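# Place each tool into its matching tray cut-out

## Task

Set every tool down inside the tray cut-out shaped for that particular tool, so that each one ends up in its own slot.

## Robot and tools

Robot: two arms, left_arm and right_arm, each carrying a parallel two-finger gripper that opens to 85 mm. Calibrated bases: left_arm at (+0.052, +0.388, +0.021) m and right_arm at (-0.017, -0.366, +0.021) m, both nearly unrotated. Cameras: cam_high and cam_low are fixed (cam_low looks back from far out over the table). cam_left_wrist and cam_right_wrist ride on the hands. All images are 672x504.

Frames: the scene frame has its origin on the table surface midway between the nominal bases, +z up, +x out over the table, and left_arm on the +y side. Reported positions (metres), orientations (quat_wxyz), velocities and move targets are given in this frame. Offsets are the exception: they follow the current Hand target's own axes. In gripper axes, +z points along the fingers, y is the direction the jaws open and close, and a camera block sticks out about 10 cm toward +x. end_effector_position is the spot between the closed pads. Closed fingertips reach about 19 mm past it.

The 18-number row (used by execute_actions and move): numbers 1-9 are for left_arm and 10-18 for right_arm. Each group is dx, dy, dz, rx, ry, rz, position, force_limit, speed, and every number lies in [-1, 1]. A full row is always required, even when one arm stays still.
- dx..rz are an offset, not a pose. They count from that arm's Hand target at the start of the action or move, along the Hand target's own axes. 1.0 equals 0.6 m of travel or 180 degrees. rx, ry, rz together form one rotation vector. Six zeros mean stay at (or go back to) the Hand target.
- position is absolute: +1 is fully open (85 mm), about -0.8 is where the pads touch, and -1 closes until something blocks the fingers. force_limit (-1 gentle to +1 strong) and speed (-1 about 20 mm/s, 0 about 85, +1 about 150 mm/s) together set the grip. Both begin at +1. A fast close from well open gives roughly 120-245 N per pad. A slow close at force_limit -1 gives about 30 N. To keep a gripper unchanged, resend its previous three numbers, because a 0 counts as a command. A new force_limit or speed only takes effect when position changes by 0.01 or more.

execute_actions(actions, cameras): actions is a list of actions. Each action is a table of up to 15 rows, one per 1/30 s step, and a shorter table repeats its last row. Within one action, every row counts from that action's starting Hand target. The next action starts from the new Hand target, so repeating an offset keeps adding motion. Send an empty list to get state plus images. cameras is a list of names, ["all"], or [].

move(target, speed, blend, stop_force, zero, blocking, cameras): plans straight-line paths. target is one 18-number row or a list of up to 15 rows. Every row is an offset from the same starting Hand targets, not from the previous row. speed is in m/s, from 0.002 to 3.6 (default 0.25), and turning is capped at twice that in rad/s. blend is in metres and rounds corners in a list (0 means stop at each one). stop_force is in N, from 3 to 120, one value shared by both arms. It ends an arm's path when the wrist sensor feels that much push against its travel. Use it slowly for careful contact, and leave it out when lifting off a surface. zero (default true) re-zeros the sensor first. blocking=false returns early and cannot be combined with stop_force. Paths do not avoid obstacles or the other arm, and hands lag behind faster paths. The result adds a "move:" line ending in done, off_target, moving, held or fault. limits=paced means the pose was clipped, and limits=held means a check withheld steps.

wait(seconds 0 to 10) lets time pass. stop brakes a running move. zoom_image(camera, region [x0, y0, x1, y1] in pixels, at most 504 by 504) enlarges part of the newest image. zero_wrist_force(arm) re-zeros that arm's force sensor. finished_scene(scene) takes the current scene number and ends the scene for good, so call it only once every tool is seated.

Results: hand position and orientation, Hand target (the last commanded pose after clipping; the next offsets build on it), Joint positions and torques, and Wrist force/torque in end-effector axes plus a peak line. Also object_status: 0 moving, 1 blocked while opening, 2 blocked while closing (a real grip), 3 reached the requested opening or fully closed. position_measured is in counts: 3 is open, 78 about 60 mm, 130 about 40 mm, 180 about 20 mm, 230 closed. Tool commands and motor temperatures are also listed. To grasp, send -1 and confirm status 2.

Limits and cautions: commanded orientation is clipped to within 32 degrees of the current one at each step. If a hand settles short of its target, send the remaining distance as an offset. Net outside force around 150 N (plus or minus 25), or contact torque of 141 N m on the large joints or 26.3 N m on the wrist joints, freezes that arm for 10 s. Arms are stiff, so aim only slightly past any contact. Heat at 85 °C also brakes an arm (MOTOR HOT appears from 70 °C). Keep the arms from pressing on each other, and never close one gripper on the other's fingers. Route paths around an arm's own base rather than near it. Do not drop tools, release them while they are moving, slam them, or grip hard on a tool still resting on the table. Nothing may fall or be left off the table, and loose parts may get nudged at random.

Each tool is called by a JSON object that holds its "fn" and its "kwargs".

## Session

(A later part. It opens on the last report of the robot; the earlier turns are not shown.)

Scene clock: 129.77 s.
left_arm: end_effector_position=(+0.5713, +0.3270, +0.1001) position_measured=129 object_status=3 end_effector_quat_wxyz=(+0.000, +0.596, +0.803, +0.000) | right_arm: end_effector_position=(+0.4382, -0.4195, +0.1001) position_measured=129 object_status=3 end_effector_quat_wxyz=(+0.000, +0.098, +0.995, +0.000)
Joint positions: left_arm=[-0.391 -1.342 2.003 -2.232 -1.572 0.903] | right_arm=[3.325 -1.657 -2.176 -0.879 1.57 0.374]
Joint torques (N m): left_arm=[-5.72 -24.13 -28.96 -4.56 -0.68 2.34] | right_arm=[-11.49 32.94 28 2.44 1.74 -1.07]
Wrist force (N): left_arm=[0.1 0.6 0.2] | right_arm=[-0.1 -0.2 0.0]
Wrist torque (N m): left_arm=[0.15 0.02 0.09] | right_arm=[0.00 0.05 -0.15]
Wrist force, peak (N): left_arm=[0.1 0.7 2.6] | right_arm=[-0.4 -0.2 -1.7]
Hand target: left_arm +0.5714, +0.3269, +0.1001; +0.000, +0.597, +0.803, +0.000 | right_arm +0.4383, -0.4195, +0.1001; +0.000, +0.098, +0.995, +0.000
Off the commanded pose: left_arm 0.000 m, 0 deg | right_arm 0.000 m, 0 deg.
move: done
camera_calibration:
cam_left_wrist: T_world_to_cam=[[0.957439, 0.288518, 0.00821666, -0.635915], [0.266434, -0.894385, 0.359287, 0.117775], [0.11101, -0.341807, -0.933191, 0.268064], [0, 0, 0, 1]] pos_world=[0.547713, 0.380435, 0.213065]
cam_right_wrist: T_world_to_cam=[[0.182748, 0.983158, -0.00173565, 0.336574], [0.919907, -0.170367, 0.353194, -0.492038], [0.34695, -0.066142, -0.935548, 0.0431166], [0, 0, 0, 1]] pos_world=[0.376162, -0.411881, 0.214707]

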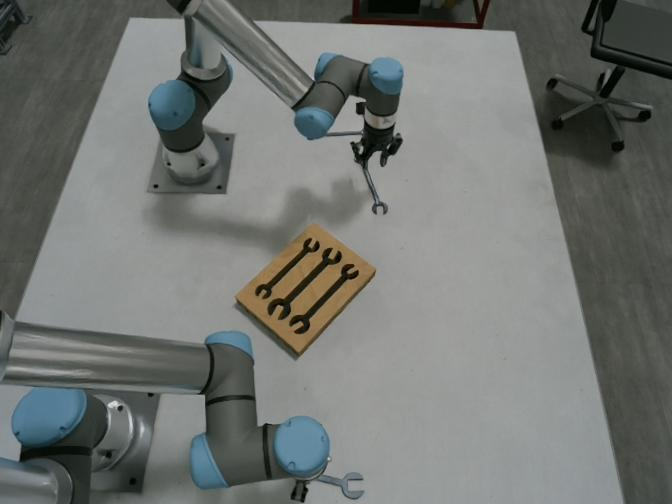

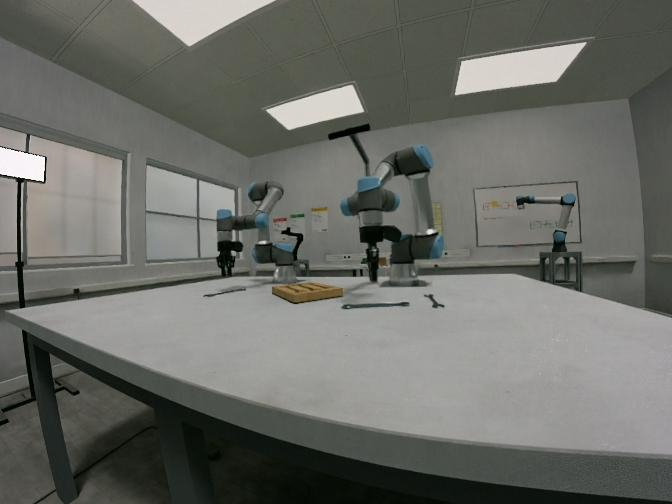

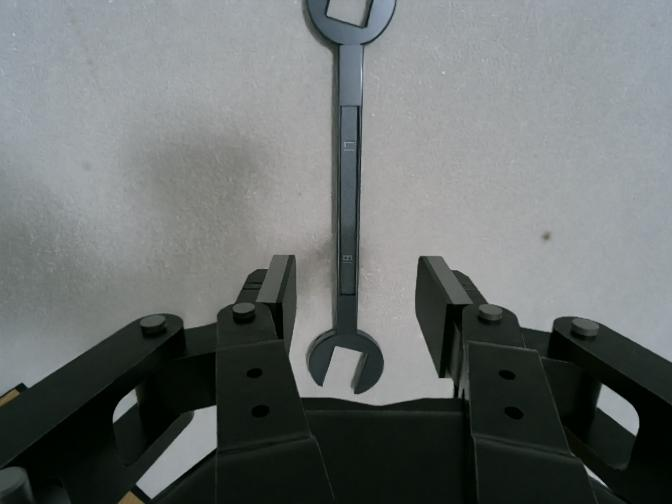

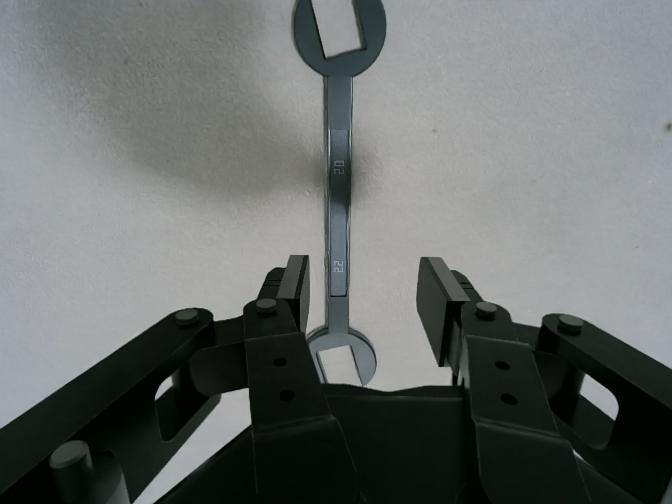

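{"fn": "move", "kwargs": {"target": [0,0,0.108,0,0,0,0,-1,0,0,-0.009,0.108,0,0,0,0,-1,0], "cameras": ["cam_left_wrist","cam_right_wrist"]}}

Scene clock: 137.17 s.
left_arm: end_effector_position=(+0.5713, +0.3268, +0.0353) position_measured=129 object_status=3 end_effector_quat_wxyz=(+0.000, +0.597, +0.803, +0.000) | right_arm: end_effector_position=(+0.4371, -0.4249, +0.0353) position_measured=129 object_status=3 end_effector_quat_wxyz=(+0.000, +0.098, +0.995, +0.000)
Joint positions: left_arm=[-0.392 -1.226 2.064 -2.41 -1.572 0.903] | right_arm=[3.313 -1.792 -2.246 -0.675 1.57 0.362]
Joint torques (N m): left_arm=[7.18 -27.27 -26.72 -4.32 1.52 -2.67] | right_arm=[9.44 20.47 29.57 3.59 0.3 1.88]
Wrist force (N): left_arm=[0.3 0.3 0.6] | right_arm=[0.4 -0.1 0.1]
Wrist torque (N m): left_arm=[0.10 -0.02 0.08] | right_arm=[0.02 -0.01 -0.01]
Wrist force, peak (N): left_arm=[0.4 0.3 2.4] | right_arm=[-0.2 -0.3 -2.1]
Hand target: left_arm +0.5714, +0.3268, +0.0353; +0.000, +0.597, +0.803, +0.000 | right_arm +0.4372, -0.4248, +0.0353; +0.000, +0.098, +0.995, +0.000
Off the commanded pose: left_arm 0.000 m, 0 deg | right_arm 0.000 m, 0 deg.
move: done
camera_calibration:
cam_left_wrist: T_world_to_cam=[[0.957537, 0.288193, 0.00820981, -0.635253], [0.266126, -0.894454, 0.359344, 0.141064], [0.110904, -0.341901, -0.933169, 0.207615], [0, 0, 0, 1]] pos_world=[0.547712, 0.380235, 0.148265]
cam_right_wrist: T_world_to_cam=[[0.18265, 0.983176, -0.00175341, 0.342018], [0.919893, -0.170264, 0.353279, -0.469023], [0.347037, -0.0661396, -0.935516, -0.0175191], [0, 0, 0, 1]] pos_world=[0.375061, -0.417281, 0.149906]
Images, in order (width x height): cam_left_wrist 672x504, cam_right_wrist 672x504.

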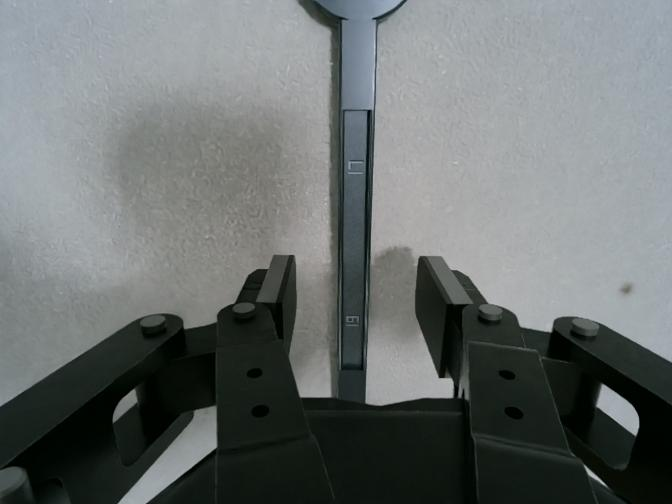

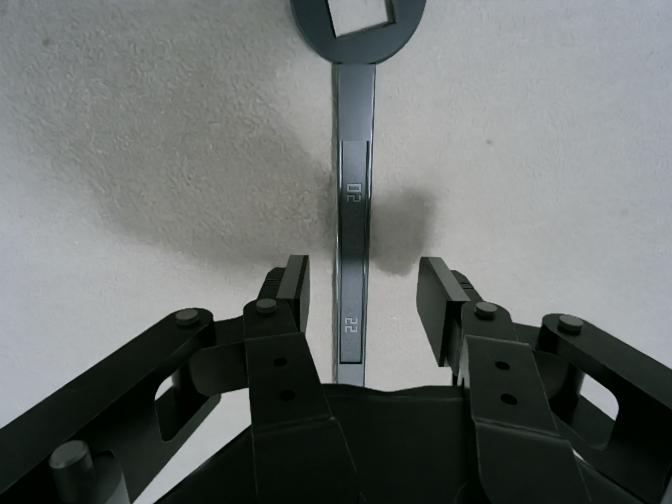

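{"fn": "move", "kwargs": {"target": [0,0,0.06,0,0,0,0,-1,0,0,0,0.06,0,0,0,0,-1,0], "stop_force": 5, "speed": 0.02}}

Scene clock: 141.77 s.
left_arm: end_effector_position=(+0.5714, +0.3268, +0.0186) position_measured=129 object_status=3 end_effector_quat_wxyz=(+0.000, +0.597, +0.803, +0.000) | right_arm: end_effector_position=(+0.4372, -0.4248, +0.0173) position_measured=129 object_status=3 end_effector_quat_wxyz=(+0.000, +0.098, +0.995, +0.000)
Joint positions: left_arm=[-0.391 -1.192 2.076 -2.455 -1.572 0.903] | right_arm=[3.313 -1.835 -2.259 -0.617 1.57 0.362]
Joint torques (N m): left_arm=[4.26 -40.57 -26.09 -4.75 1.66 -0.99] | right_arm=[7.73 37.39 28.14 4.96 -0.3 1.61]
Wrist force (N): left_arm=[0.6 0.7 -0.5] | right_arm=[-0.8 -1.0 0.3]
Wrist torque (N m): left_arm=[0.10 -0.04 0.08] | right_arm=[-0.12 0.20 -0.04]
Wrist force, peak (N): left_arm=[12.5 -17.5 -51.9] | right_arm=[41.4 -10.3 -103.6]
Hand target: left_arm +0.5714, +0.3268, +0.0186; +0.000, +0.597, +0.803, +0.000 (not the last commanded pose) | right_arm +0.4372, -0.4248, +0.0173; +0.000, +0.098, +0.995, +0.000 (not the last commanded pose)
Off the commanded pose: left_arm 0.019 m, 0 deg | right_arm 0.018 m, 0 deg.
move: contact (left_arm, right_arm)

{"fn": "move", "kwargs": {"target": [[0,0,-0.0067,0,0,0,0,-1,0,0,0,-0.0083,0,0,0,0,-1,0],[0,0,-0.0067,0,0,0,-1,-1,-1,0,0,-0.0083,0,0,0,-1,-1,-1]], "cameras": ["cam_left_wrist","cam_right_wrist"]}}

Scene clock: 146.93 s.
left_arm: end_effector_position=(+0.5714, +0.3268, +0.0226) position_measured=202 object_status=2 end_effector_quat_wxyz=(+0.000, +0.597, +0.803, +0.000) | right_arm: end_effector_position=(+0.4372, -0.4248, +0.0223) position_measured=199 object_status=2 end_effector_quat_wxyz=(+0.000, +0.098, +0.995, +0.000)
Joint positions: left_arm=[-0.391 -1.2 2.073 -2.444 -1.572 0.903] | right_arm=[3.313 -1.823 -2.256 -0.633 1.57 0.362]
Joint torques (N m): left_arm=[7.45 -26.31 -8.9 -4.89 1.77 2.53] | right_arm=[8.91 17.85 8.74 4.43 -0.24 1.7]
Wrist force (N): left_arm=[1.2 -0.6 -4.1] | right_arm=[1.0 -1.5 -6.1]
Wrist torque (N m): left_arm=[0.13 -0.03 0.07] | right_arm=[-0.09 0.15 -0.04]
Wrist force, peak (N): left_arm=[1.3 -0.7 -4.3] | right_arm=[0.9 -1.5 -6.2]
Hand target: left_arm +0.5714, +0.3268, +0.0226; +0.000, +0.597, +0.803, +0.000 | right_arm +0.4372, -0.4248, +0.0223; +0.000, +0.098, +0.995, +0.000
Off the commanded pose: left_arm 0.000 m, 0 deg | right_arm 0.000 m, 0 deg.
move: done
camera_calibration:
cam_left_wrist: T_world_to_cam=[[0.957516, 0.288257, 0.00838984, -0.635282], [0.266114, -0.894425, 0.359427, 0.145585], [0.111111, -0.341924, -0.933136, 0.195644], [0, 0, 0, 1]] pos_world=[0.547812, 0.380235, 0.135565]
cam_right_wrist: T_world_to_cam=[[0.182644, 0.983178, -0.00173676, 0.341978], [0.919849, -0.170255, 0.353399, -0.464519], [0.347158, -0.0661438, -0.935471, -0.0297687], [0, 0, 0, 1]] pos_world=[0.375161, -0.417281, 0.136906]
Images, in order (width x height): cam_left_wrist 672x504, cam_right_wrist 672x504.

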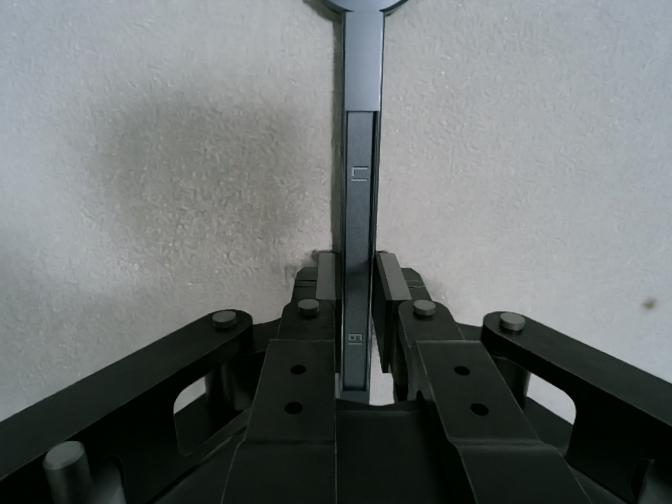

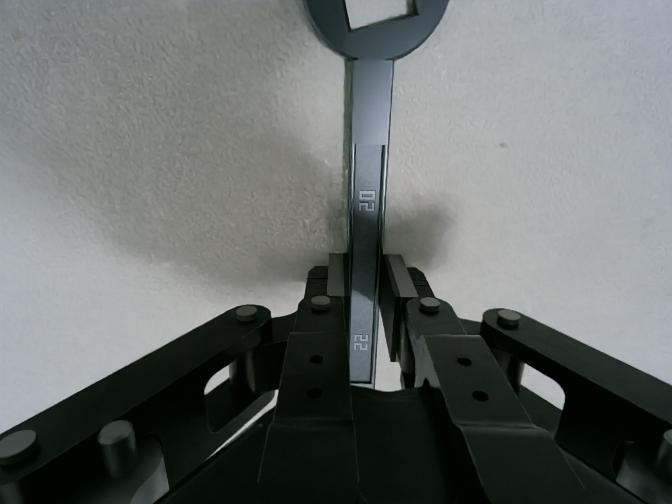

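{"fn": "move", "kwargs": {"target": [[0,0,-0.17,0,0,0,-1,-1,-1,0,0,-0.17,0,0,0,-1,-1,-1],[-0.541,-0.359,-0.17,0,0,0.312,-1,-1,-1,0,0,-0.17,0,0,0,-1,-1,-1]], "cameras": ["cam_left_wrist","cam_right_wrist","cam_high"]}}

Scene clock: 154.67 s.
left_arm: end_effector_position=(+0.4587, -0.0459, +0.1249) position_measured=202 object_status=2 end_effector_quat_wxyz=(+0.000, +0.904, +0.427, +0.000) | right_arm: end_effector_position=(+0.4372, -0.4248, +0.1243) position_measured=199 object_status=2 end_effector_quat_wxyz=(+0.000, +0.098, +0.995, +0.000)
Joint positions: left_arm=[-1.06 -1.226 1.767 -2.113 -1.571 1.214] | right_arm=[3.314 -1.614 -2.145 -0.953 1.57 0.362]
Joint torques (N m): left_arm=[-3.84 -40.69 -19.06 -5.42 0.35 -1.9] | right_arm=[10.72 33.25 31.45 0.47 -1.14 2.3]
Wrist force (N): left_arm=[0.3 0.3 2.1] | right_arm=[-0.8 -0.8 1.8]
Wrist torque (N m): left_arm=[0.11 0.00 0.07] | right_arm=[-0.10 0.19 -0.03]
Wrist force, peak (N): left_arm=[0.6 0.5 5.3] | right_arm=[1.0 -1.3 -6.3]
Hand target: left_arm +0.4587, -0.0460, +0.1250; +0.000, +0.904, +0.427, +0.000 | right_arm +0.4372, -0.4248, +0.1243; +0.000, +0.098, +0.995, +0.000
Off the commanded pose: left_arm 0.000 m, 0 deg | right_arm 0.000 m, 0 deg.
move: done
camera_calibration:
cam_left_wrist: T_world_to_cam=[[0.772733, -0.634665, 0.00917235, -0.378498], [-0.594943, -0.719182, 0.358915, 0.208489], [-0.221194, -0.282802, -0.933325, 0.33142], [0, 0, 0, 1]] pos_world=[0.489825, 0.00344866, 0.237965]
cam_right_wrist: T_world_to_cam=[[0.182644, 0.983178, -0.00173676, 0.342057], [0.919849, -0.170255, 0.353399, -0.500548], [0.347158, -0.0661438, -0.935471, 0.065656], [0, 0, 0, 1]] pos_world=[0.375161, -0.417181, 0.238906]
Images, in order (width x height): cam_high 672x504, cam_left_wrist 672x504, cam_right_wrist 672x504.

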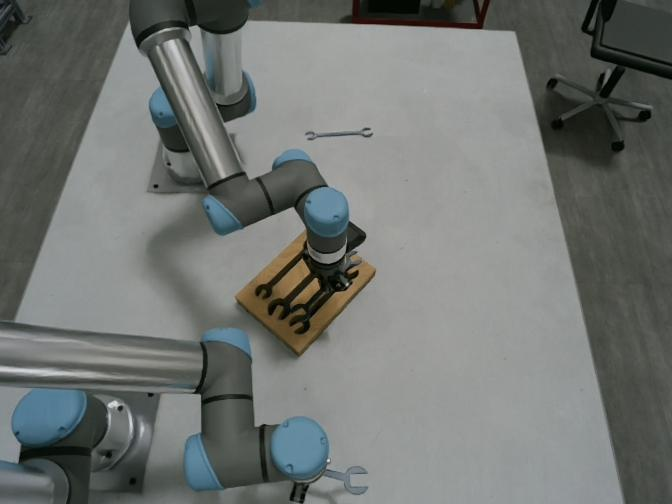

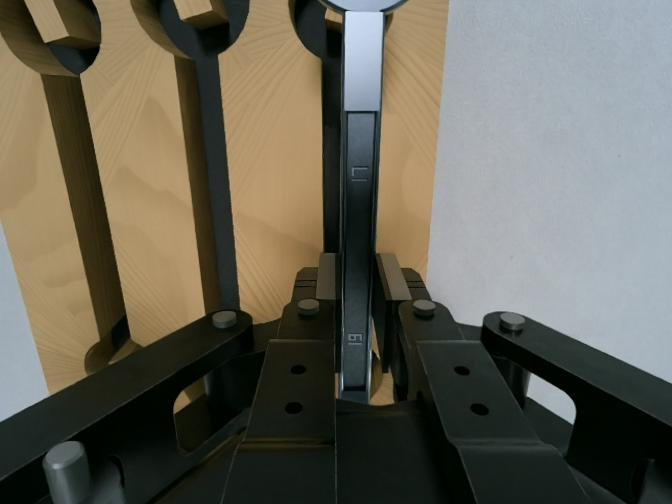

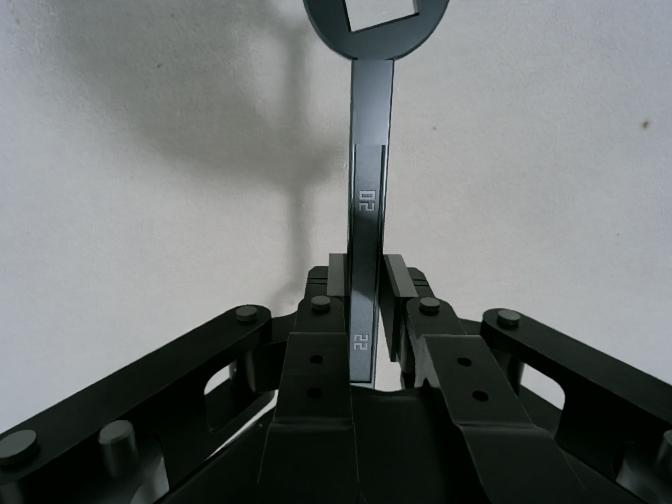

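{"fn": "move", "kwargs": {"target": [0.08,0.09,-0.1,0,0,0,-1,-1,-1,0,0,0,0,0,0,-1,-1,-1], "cameras": ["cam_left_wrist"]}}

{"fn": "zoom_image", "kwargs": {"camera": "cam_left_wrist", "region": [60, 0, 400, 340]}}

Scene clock: 163.93 s.
left_arm: end_effector_position=(+0.5308, -0.0431, +0.1848) position_measured=202 object_status=2 end_effector_quat_wxyz=(+0.000, +0.904, +0.427, +0.000) | right_arm: end_effector_position=(+0.4372, -0.4248, +0.1243) position_measured=199 object_status=2 end_effector_quat_wxyz=(+0.000, +0.098, +0.995, +0.000)
Joint positions: left_arm=[-0.958 -1.179 1.53 -1.923 -1.571 1.317] | right_arm=[3.314 -1.614 -2.145 -0.953 1.57 0.362]
Joint torques (N m): left_arm=[1.62 -48.69 -33.62 -2.5 -1.99 -1.89] | right_arm=[9.78 33.17 31.59 0.87 -1.17 2.19]
Wrist force (N): left_arm=[0.1 0.1 2.1] | right_arm=[-0.9 -0.7 1.9]
Wrist torque (N m): left_arm=[0.08 0.01 0.07] | right_arm=[-0.08 0.22 -0.03]
Wrist force, peak (N): left_arm=[-1.9 -1.0 4.2] | right_arm=[-1.2 -0.7 2.1]
Hand target: left_arm +0.5309, -0.0431, +0.1850; +0.000, +0.904, +0.427, +0.000 | right_arm +0.4372, -0.4248, +0.1243; +0.000, +0.098, +0.995, +0.000
Off the commanded pose: left_arm 0.000 m, 0 deg | right_arm 0.000 m, 0 deg.
move: done
camera_calibration:
cam_left_wrist: T_world_to_cam=[[0.772616, -0.634808, 0.00907617, -0.432888], [-0.595023, -0.719061, 0.359025, 0.231946], [-0.221386, -0.282789, -0.933284, 0.404069], [0, 0, 0, 1]] pos_world=[0.561924, 0.00624869, 0.297765]
Images, in order (width x height): cam_left_wrist 672x504.

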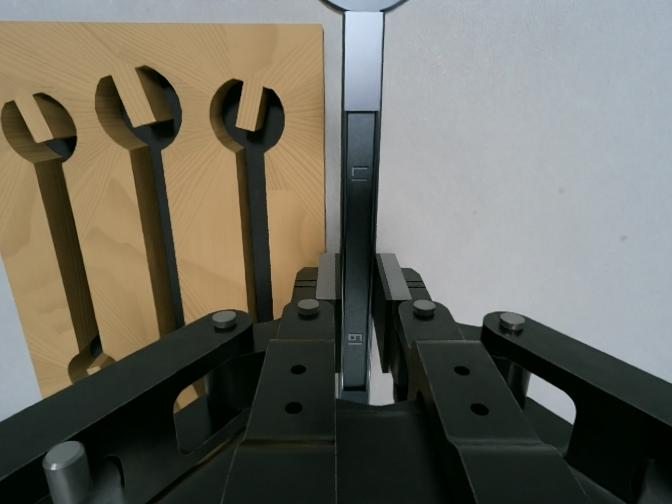

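Scaled by 1.482.

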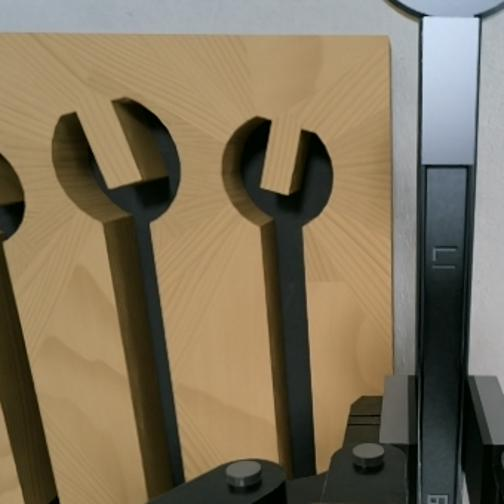

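{"fn": "move", "kwargs": {"target": [[-0.0842,-0.0918,0,0,0,0,-1,-1,-1,0,0,0,0,0,0,-1,-1,-1],[-0.0842,-0.0918,0.177,0,0,0,-1,-1,-1,0,0,0,0,0,0,-1,-1,-1]], "cameras": ["cam_left_wrist","cam_high","cam_low"]}}

{"fn": "zoom_image", "kwargs": {"camera": "cam_high", "region": [240, 220, 390, 360]}}

{"fn": "zoom_image", "kwargs": {"camera": "cam_low", "region": [240, 220, 390, 330]}}

Scene clock: 177.17 s.
left_arm: end_effector_position=(+0.4562, -0.0473, +0.0788) position_measured=202 object_status=2 end_effector_quat_wxyz=(+0.000, +0.904, +0.427, +0.000) | right_arm: end_effector_position=(+0.4372, -0.4248, +0.1243) position_measured=199 object_status=2 end_effector_quat_wxyz=(+0.000, +0.098, +0.995, +0.000)
Joint positions: left_arm=[-1.065 -1.165 1.818 -2.226 -1.571 1.21] | right_arm=[3.314 -1.614 -2.145 -0.953 1.57 0.362]
Joint torques (N m): left_arm=[7.03 -33.43 -19.76 -5.18 -0.41 0.96] | right_arm=[10.24 33.72 31.34 1.46 -0.93 2.23]
Wrist force (N): left_arm=[0.3 0.5 1.7] | right_arm=[-0.9 -0.7 1.8]
Wrist torque (N m): left_arm=[0.14 0.00 -0.03] | right_arm=[-0.09 0.21 -0.03]
Wrist force, peak (N): left_arm=[0.3 0.6 5.6] | right_arm=[-0.7 -1.0 2.2]
Hand target: left_arm +0.4563, -0.0473, +0.0788; +0.000, +0.904, +0.427, +0.000 | right_arm +0.4372, -0.4248, +0.1243; +0.000, +0.098, +0.995, +0.000
Off the commanded pose: left_arm 0.000 m, 0 deg | right_arm 0.000 m, 0 deg.
move: done
camera_calibration:
cam_left_wrist: T_world_to_cam=[[0.772633, -0.634787, 0.00914861, -0.376978], [-0.595037, -0.719077, 0.35897, 0.222575], [-0.221291, -0.282795, -0.933304, 0.287488], [0, 0, 0, 1]] pos_world=[0.487324, 0.00204868, 0.191865]
Images, in order (width x height): cam_high 672x504, cam_low 672x504, cam_left_wrist 672x504.

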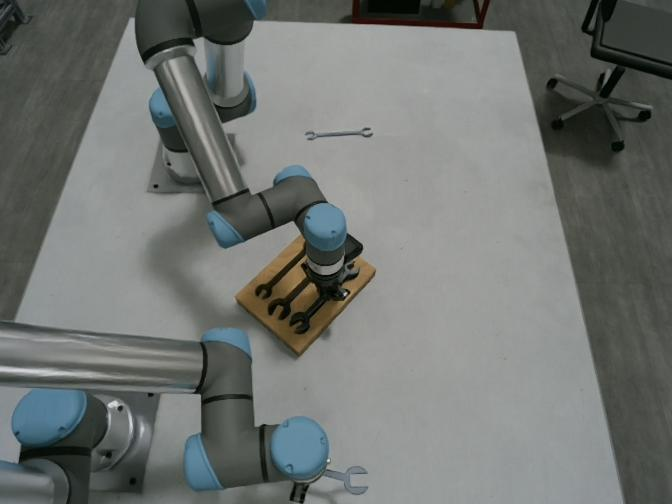

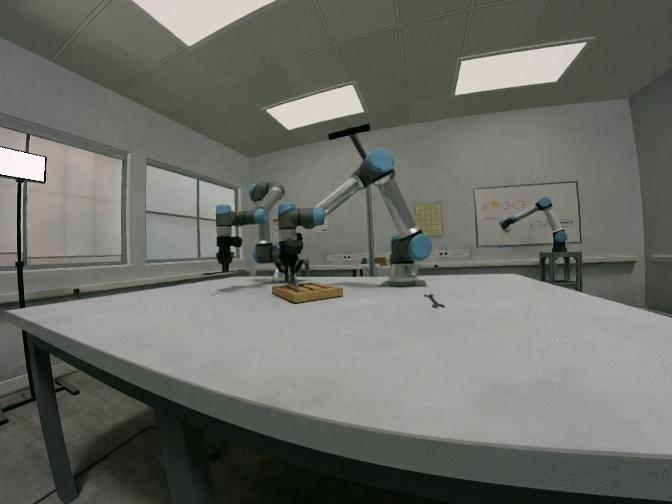

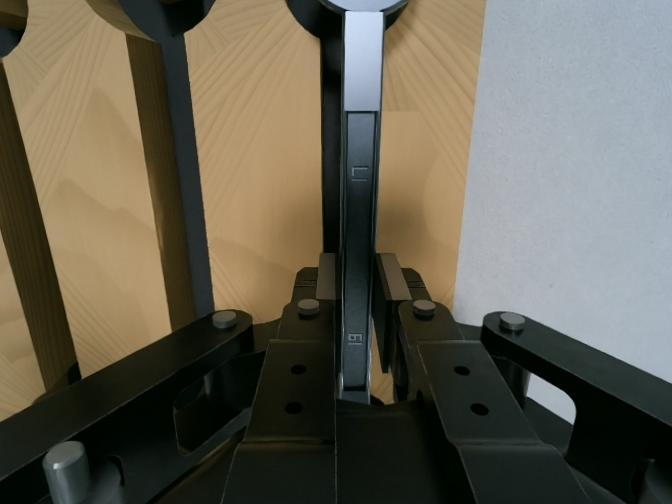

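Scaled by 3.360.

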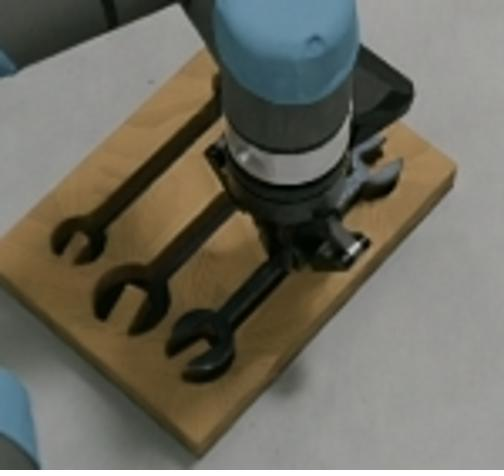

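Scaled by 3.360.

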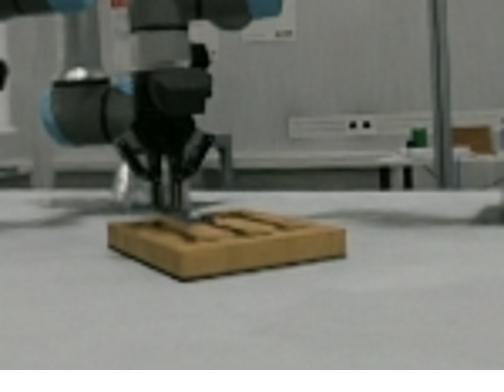

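{"fn": "move", "kwargs": {"target": [0,-0.0042,0,0,0,0,-1,-1,-1,0,0,0,0,0,0,-1,-1,-1]}}

{"fn": "move", "kwargs": {"target": [0,0,0.04,0,0,0,-1,-1,-1,0,0,0,0,0,0,-1,-1,-1], "stop_force": 5, "speed": 0.006, "cameras": ["cam_left_wrist","cam_high"]}}

{"fn": "zoom_image", "kwargs": {"camera": "cam_high", "region": [240, 220, 390, 360]}}

{"fn": "zoom_image", "kwargs": {"camera": "cam_left_wrist", "region": [250, 0, 450, 200]}}

Scene clock: 186.47 s.
left_arm: end_effector_position=(+0.4543, -0.0456, +0.0787) position_measured=202 object_status=2 end_effector_quat_wxyz=(+0.000, +0.904, +0.427, +0.000) | right_arm: end_effector_position=(+0.4372, -0.4248, +0.1243) position_measured=199 object_status=2 end_effector_quat_wxyz=(+0.000, +0.098, +0.995, +0.000)
Joint positions: left_arm=[-1.067 -1.169 1.826 -2.229 -1.571 1.208] | right_arm=[3.314 -1.614 -2.145 -0.953 1.57 0.362]
Joint torques (N m): left_arm=[-8.47 -41.59 -18.75 -4.93 -1.4 -2.54] | right_arm=[10.77 34.25 32.27 2.05 -0.94 2.22]
Wrist force (N): left_arm=[0.2 0.8 1.9] | right_arm=[-0.7 -0.8 1.8]
Wrist torque (N m): left_arm=[0.19 0.01 0.09] | right_arm=[-0.10 0.18 -0.03]
Wrist force, peak (N): left_arm=[0.4 0.8 2.3] | right_arm=[-0.8 -0.9 2.2]
Hand target: left_arm +0.4543, -0.0457, +0.0788; +0.000, +0.904, +0.427, +0.000 | right_arm +0.4372, -0.4248, +0.1243; +0.000, +0.098, +0.995, +0.000
Off the commanded pose: left_arm 0.000 m, 0 deg | right_arm 0.000 m, 0 deg.
move: done

Scene clock: 191.27 s.
left_arm: end_effector_position=(+0.4543, -0.0457, +0.0566) position_measured=202 object_status=2 end_effector_quat_wxyz=(+0.000, +0.904, +0.427, +0.000) | right_arm: end_effector_position=(+0.4372, -0.4248, +0.1243) position_measured=199 object_status=2 end_effector_quat_wxyz=(+0.000, +0.098, +0.995, +0.000)
Joint positions: left_arm=[-1.067 -1.135 1.845 -2.282 -1.571 1.208] | right_arm=[3.314 -1.614 -2.145 -0.953 1.57 0.362]
Joint torques (N m): left_arm=[-7.82 -42.87 -26.7 -0.18 -2.08 2] | right_arm=[9.71 34.12 31.39 2.61 -1.12 2.31]
Wrist force (N): left_arm=[-0.2 1.7 -5.1] | right_arm=[-0.7 -0.3 2.0]
Wrist torque (N m): left_arm=[0.05 -0.05 0.09] | right_arm=[-0.03 0.17 -0.03]
Wrist force, peak (N): left_arm=[2.5 -4.1 -14.8] | right_arm=[-0.9 -1.0 2.2]
Hand target: left_arm +0.4543, -0.0457, +0.0566; +0.000, +0.904, +0.427, +0.000 (not the last commanded pose) | right_arm +0.4372, -0.4248, +0.1243; +0.000, +0.098, +0.995, +0.000
Off the commanded pose: left_arm 0.002 m, 0 deg | right_arm 0.000 m, 0 deg.
move: contact (left_arm)
camera_calibration:
cam_left_wrist: T_world_to_cam=[[0.772633, -0.634787, 0.00914861, -0.37429], [-0.595037, -0.719077, 0.35897, 0.2306], [-0.221291, -0.282795, -0.933304, 0.266708], [0, 0, 0, 1]] pos_world=[0.485424, 0.00364868, 0.169565]
Images, in order (width x height): cam_high 672x504, cam_left_wrist 672x504.

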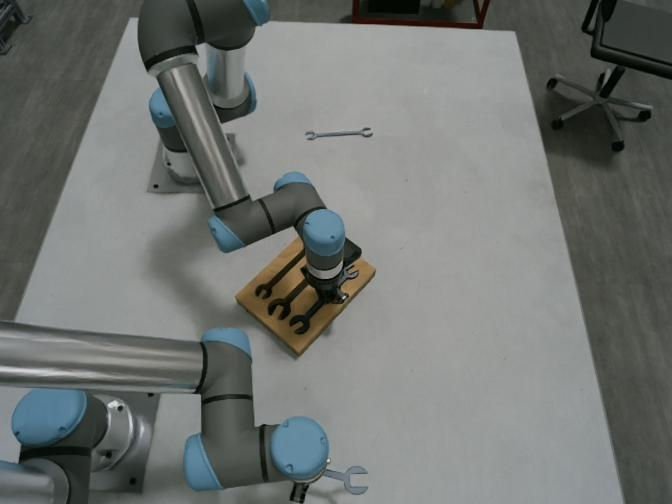

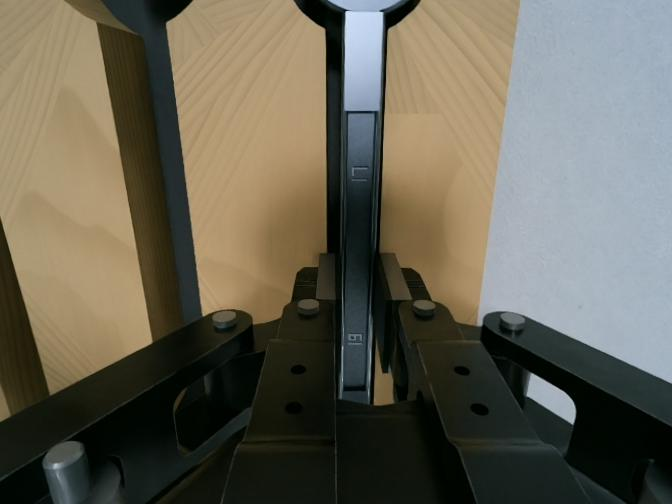

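Scaled by 3.360.

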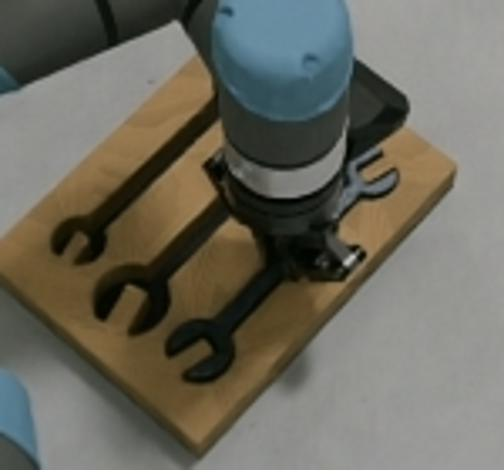

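Scaled by 2.520.

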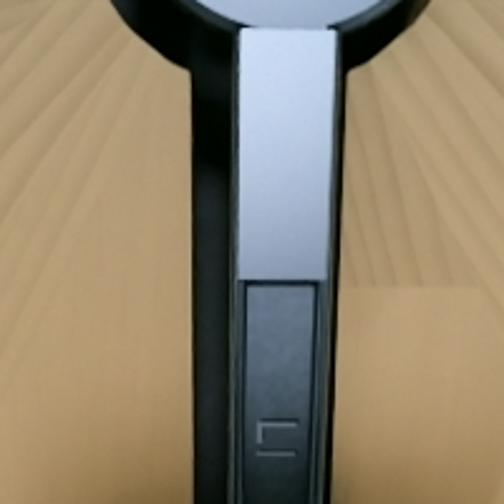

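{"fn": "move", "kwargs": {"target": [[0,0,-0.012,0,0,0,-1,-1,-1,0,0,0,0,0,0,-1,-1,-1],[0,-0.0031,-0.012,0,0,0,-1,-1,-1,0,0,0,0,0,0,-1,-1,-1]]}}

{"fn": "move", "kwargs": {"target": [0,0,0.04,0,0,0,-1,-1,-1,0,0,0,0,0,0,-1,-1,-1], "stop_force": 5, "speed": 0.006, "cameras": ["cam_left_wrist","cam_high"]}}

{"fn": "zoom_image", "kwargs": {"camera": "cam_high", "region": [240, 220, 390, 360]}}

{"fn": "zoom_image", "kwargs": {"camera": "cam_left_wrist", "region": [250, 0, 450, 200]}}

Scene clock: 198.13 s.
left_arm: end_effector_position=(+0.4528, -0.0445, +0.0639) position_measured=202 object_status=2 end_effector_quat_wxyz=(+0.001, +0.904, +0.427, +0.000) | right_arm: end_effector_position=(+0.4372, -0.4248, +0.1243) position_measured=199 object_status=2 end_effector_quat_wxyz=(+0.000, +0.098, +0.995, +0.000)
Joint positions: left_arm=[-1.068 -1.15 1.845 -2.267 -1.571 1.207] | right_arm=[3.314 -1.614 -2.145 -0.953 1.57 0.362]
Joint torques (N m): left_arm=[-0.45 -30.24 -29.13 -3.76 -1.96 -2.56] | right_arm=[10.34 33.76 31.68 3.06 -0.99 2.1]
Wrist force (N): left_arm=[0.4 0.4 1.9] | right_arm=[-0.9 -0.9 1.8]
Wrist torque (N m): left_arm=[0.13 -0.02 0.08] | right_arm=[-0.11 0.20 -0.03]
Wrist force, peak (N): left_arm=[-0.3 1.7 -5.4] | right_arm=[-1.0 -0.9 2.1]
Hand target: left_arm +0.4529, -0.0445, +0.0638; +0.000, +0.904, +0.427, +0.000 | right_arm +0.4372, -0.4248, +0.1243; +0.000, +0.098, +0.995, +0.000
Off the commanded pose: left_arm 0.000 m, 0 deg | right_arm 0.000 m, 0 deg.
move: done

Scene clock: 200.47 s.
left_arm: end_effector_position=(+0.4529, -0.0445, +0.0566) position_measured=202 object_status=2 end_effector_quat_wxyz=(+0.000, +0.904, +0.427, +0.000) | right_arm: end_effector_position=(+0.4372, -0.4248, +0.1243) position_measured=199 object_status=2 end_effector_quat_wxyz=(+0.000, +0.098, +0.995, +0.000)
Joint positions: left_arm=[-1.068 -1.139 1.851 -2.284 -1.571 1.207] | right_arm=[3.314 -1.614 -2.145 -0.953 1.57 0.362]
Joint torques (N m): left_arm=[7.39 -41.44 -26.59 -0.63 -1.83 -1.89] | right_arm=[10.22 33.06 31.25 3.37 -0.71 2.03]
Wrist force (N): left_arm=[-0.4 0.2 -6.4] | right_arm=[-0.7 -0.9 1.7]
Wrist torque (N m): left_arm=[0.06 -0.01 0.09] | right_arm=[-0.11 0.18 -0.03]
Wrist force, peak (N): left_arm=[3.0 -5.6 -16.7] | right_arm=[-1.0 -0.9 2.2]
Hand target: left_arm +0.4529, -0.0445, +0.0566; +0.000, +0.904, +0.427, +0.000 (not the last commanded pose) | right_arm +0.4372, -0.4248, +0.1243; +0.000, +0.098, +0.995, +0.000
Off the commanded pose: left_arm 0.017 m, 0 deg | right_arm 0.000 m, 0 deg.
move: contact (left_arm)
camera_calibration:
cam_left_wrist: T_world_to_cam=[[0.772633, -0.634787, 0.00914861, -0.372446], [-0.595037, -0.719077, 0.35897, 0.23063], [-0.221291, -0.282795, -0.933304, 0.266737], [0, 0, 0, 1]] pos_world=[0.484024, 0.00484868, 0.169565]
Images, in order (width x height): cam_high 672x504, cam_left_wrist 672x504.

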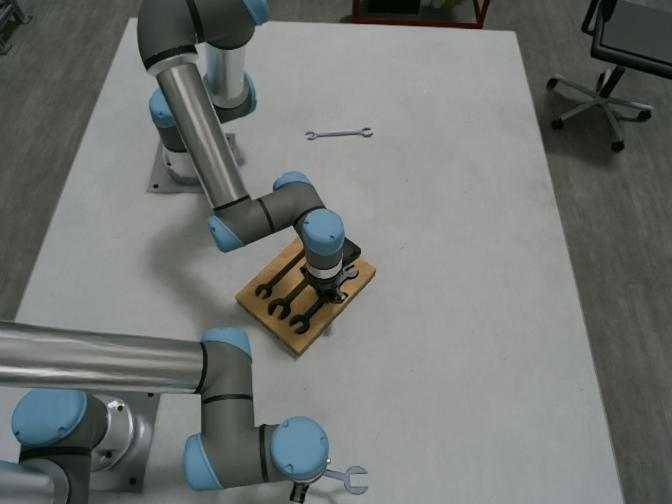

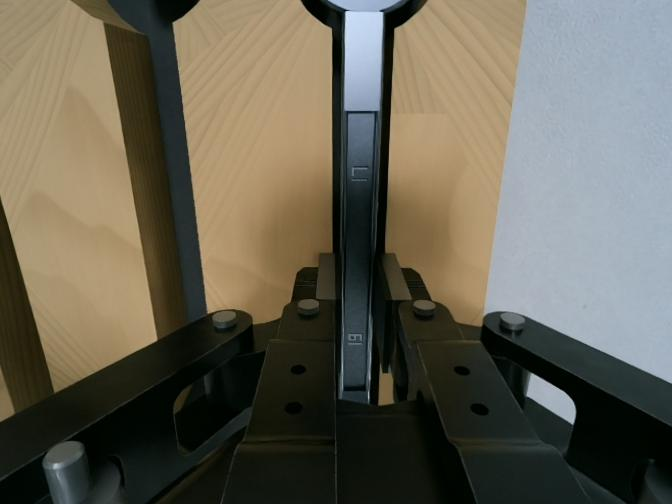

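Scaled by 3.360.

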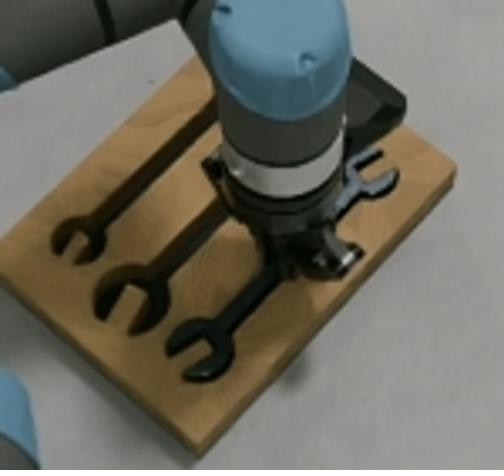

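Scaled by 2.520.

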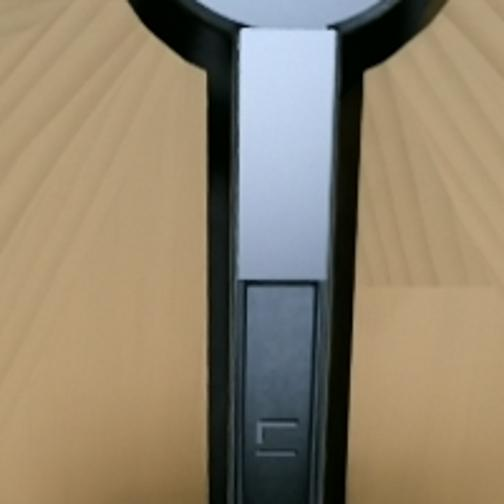

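{"fn": "move", "kwargs": {"target": [[0,0,-0.008,0,0,0,-1,-1,-1,0,0,0,0,0,0,-1,-1,-1],[-0.0028,0,-0.008,0,0,0,-1,-1,-1,0,0,0,0,0,0,-1,-1,-1],[-0.0028,0,-0.0008,0,0,0,-1,-1,-1,0,0,0,0,0,0,-1,-1,-1],[-0.0028,0,-0.0008,0,0,0,0.4,-1,-1,0,0,0,0,0,0,-1,-1,-1]], "cameras": ["cam_left_wrist","cam_high"]}}

{"fn": "zoom_image", "kwargs": {"camera": "cam_high", "region": [240, 220, 390, 360]}}

{"fn": "zoom_image", "kwargs": {"camera": "cam_left_wrist", "region": [250, 0, 450, 200]}}

Scene clock: 211.30 s.
left_arm: end_effector_position=(+0.4518, -0.0458, +0.0571) position_measured=78 object_status=0 end_effector_quat_wxyz=(+0.000, +0.904, +0.427, +0.000) | right_arm: end_effector_position=(+0.4372, -0.4248, +0.1243) position_measured=199 object_status=2 end_effector_quat_wxyz=(+0.000, +0.098, +0.995, +0.000)
Joint positions: left_arm=[-1.071 -1.139 1.85 -2.283 -1.571 1.204] | right_arm=[3.314 -1.614 -2.145 -0.953 1.57 0.362]
Joint torques (N m): left_arm=[8.93 -47.52 -28.8 -1.19 -1.3 2.32] | right_arm=[9.48 33.94 31.18 4.28 -0.76 2.08]
Wrist force (N): left_arm=[0.3 0.4 0.4] | right_arm=[-0.6 -0.7 1.8]
Wrist torque (N m): left_arm=[0.13 0.00 0.09] | right_arm=[-0.09 0.15 -0.03]
Wrist force, peak (N): left_arm=[-0.2 0.2 -6.8] | right_arm=[-0.8 -1.0 2.2]
Hand target: left_arm +0.4518, -0.0458, +0.0571; +0.000, +0.904, +0.427, +0.000 | right_arm +0.4372, -0.4248, +0.1243; +0.000, +0.098, +0.995, +0.000
Off the commanded pose: left_arm 0.000 m, 0 deg | right_arm 0.000 m, 0 deg.
move: done
camera_calibration:
cam_left_wrist: T_world_to_cam=[[0.772646, -0.63477, 0.00920813, -0.372443], [-0.595021, -0.719056, 0.359037, 0.228842], [-0.221285, -0.282888, -0.933278, 0.266586], [0, 0, 0, 1]] pos_world=[0.482924, 0.00354856, 0.170065]
Images, in order (width x height): cam_high 672x504, cam_left_wrist 672x504.

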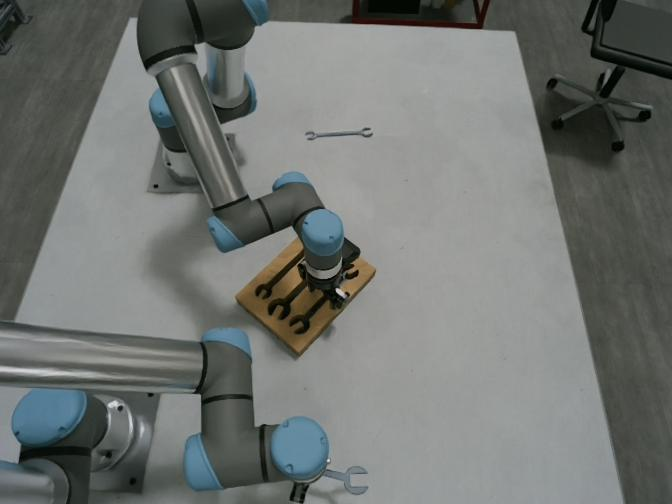

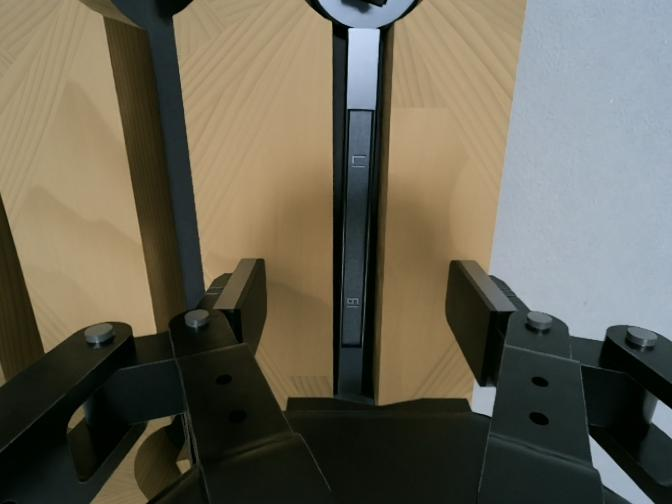

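Scaled by 3.360.

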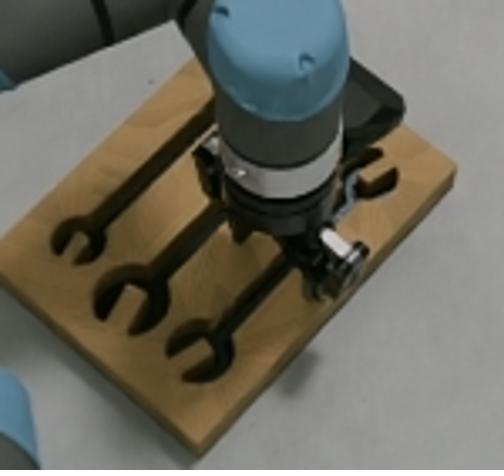

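Scaled by 2.520.

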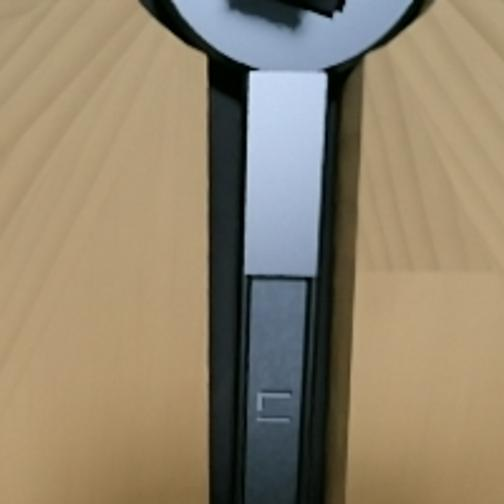

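{"fn": "move", "kwargs": {"target": [[0,0,-0.105,0,0,0,0.4,-1,-1,0,0,0,0,0,0,-1,-1,-1],[0.7455,-0.5513,-0.105,0,0,0.241,0.4,-1,-1,0,0,0,0,0,0,-1,-1,-1]], "speed": 0.3}}

{"fn": "move", "kwargs": {"target": [0,0,0.12,0,0,0,0,-1,0,0.189,0.674,0,0,0,0.659,-1,-1,-1], "cameras": ["all"]}}

{"fn": "zoom_image", "kwargs": {"camera": "cam_high", "region": [240, 220, 390, 360]}}

Scene clock: 220.77 s.
left_arm: end_effector_position=(+0.4802, +0.5097, +0.1196) position_measured=78 object_status=3 end_effector_quat_wxyz=(+0.001, +0.998, +0.063, +0.000) end_effector_velocity=(+0.000, +0.002, +0.000) end_effector_angular_velocity=(+0.003, +0.000, -0.005) | right_arm: end_effector_position=(+0.4372, -0.4248, +0.1243) position_measured=199 object_status=2 end_effector_quat_wxyz=(+0.000, +0.098, +0.995, +0.000)
Joint positions: left_arm=[-0.044 -1.55 2.184 -2.205 -1.572 2.988] | right_arm=[3.314 -1.614 -2.145 -0.953 1.57 0.362]
Joint velocities: left_arm=[0.002 0 0.001 0 0.003 0.007] | right_arm=[within noise]
Joint torques (N m): left_arm=[9.72 -25.31 -12.72 -1.92 2.36 2.39] | right_arm=[9.21 34.41 32.6 4.85 -0.55 2.15]
Wrist force (N): left_arm=[0.6 0.4 0.4] | right_arm=[-1.0 -0.5 1.8]
Wrist torque (N m): left_arm=[0.11 -0.03 0.08] | right_arm=[-0.06 0.22 -0.02]
Wrist force, peak (N): left_arm=[-2.8 2.9 0.7] | right_arm=[-1.0 -0.8 2.1]
Hand target: left_arm +0.4802, +0.5098, +0.1196; +0.000, +0.998, +0.063, +0.000 | right_arm +0.4372, -0.4248, +0.1243; +0.000, +0.098, +0.995, +0.000
Off the commanded pose: left_arm 0.000 m, 0 deg | right_arm 0.000 m, 0 deg.
move: done

Scene clock: 225.43 s.
left_arm: end_effector_position=(+0.4801, +0.5097, +0.0475) position_measured=129 object_status=3 end_effector_quat_wxyz=(+0.000, +0.998, +0.063, +0.000) | right_arm: end_effector_position=(+0.4049, -0.0060, +0.1242) position_measured=199 object_status=2 end_effector_quat_wxyz=(+0.000, +0.906, +0.424, +0.000)
Joint positions: left_arm=[-0.044 -1.404 2.269 -2.436 -1.572 2.988] | right_arm=[4.097 -1.831 -1.886 -0.996 1.57 3.215]
Joint torques (N m): left_arm=[-7.71 -33.05 -22.37 -1.15 2.09 -2.59] | right_arm=[-10.84 43.79 11.95 5.41 -0.43 2.09]
Wrist force (N): left_arm=[0.5 0.6 0.4] | right_arm=[-0.9 -0.6 1.8]
Wrist torque (N m): left_arm=[0.17 -0.02 0.05] | right_arm=[-0.07 0.20 -0.05]
Wrist force, peak (N): left_arm=[0.8 0.6 0.6] | right_arm=[-1.3 -2.1 1.9]
Hand target: left_arm +0.4802, +0.5097, +0.0476; +0.000, +0.998, +0.063, +0.000 | right_arm +0.4049, -0.0060, +0.1242; +0.000, +0.906, +0.424, +0.000
Off the commanded pose: left_arm 0.000 m, 0 deg | right_arm 0.000 m, 0 deg.
move: done
camera_calibration:
cam_left_wrist: T_world_to_cam=[[0.12554, -0.992044, 0.00936763, 0.451237], [-0.92655, -0.113867, 0.358524, 0.499353], [-0.354605, -0.0536887, -0.933474, 0.368218], [0, 0, 0, 1]] pos_world=[0.536599, 0.524276, 0.160465]
cam_right_wrist: T_world_to_cam=[[0.775872, -0.63089, -0.00107552, -0.3137], [-0.589843, -0.725995, 0.353579, 0.208477], [-0.22385, -0.273697, -0.935404, 0.334358], [0, 0, 0, 1]] pos_world=[0.441205, 0.044956, 0.23871]

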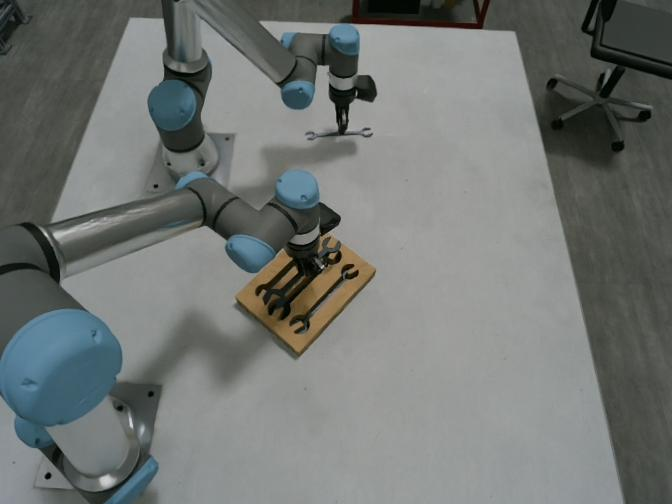

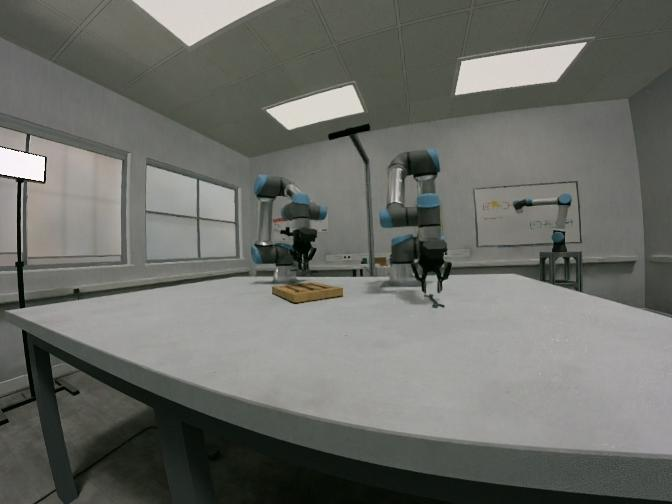

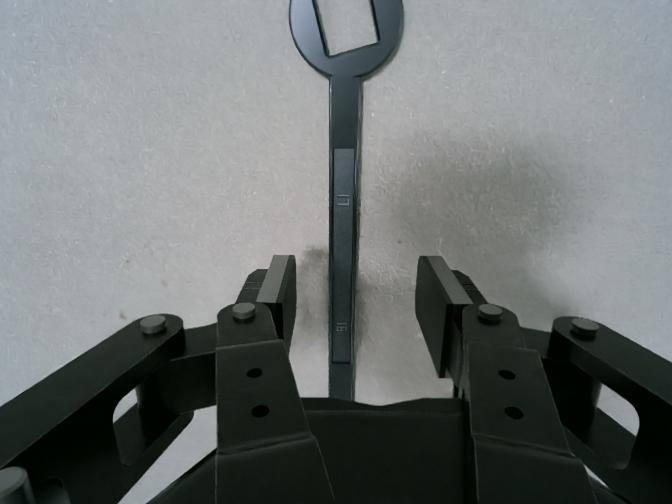

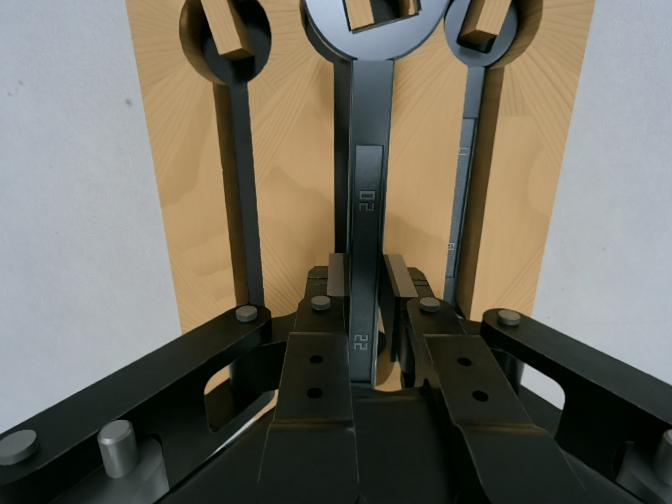

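Scaled by 3.360.

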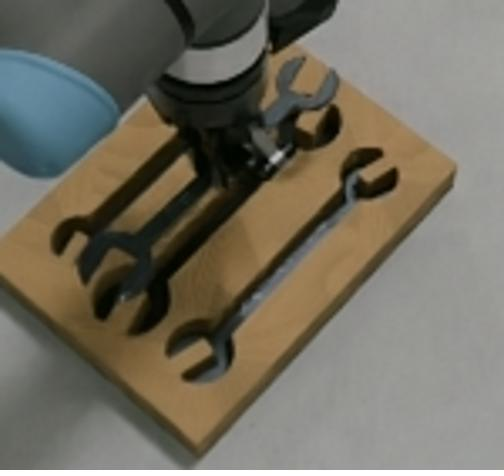

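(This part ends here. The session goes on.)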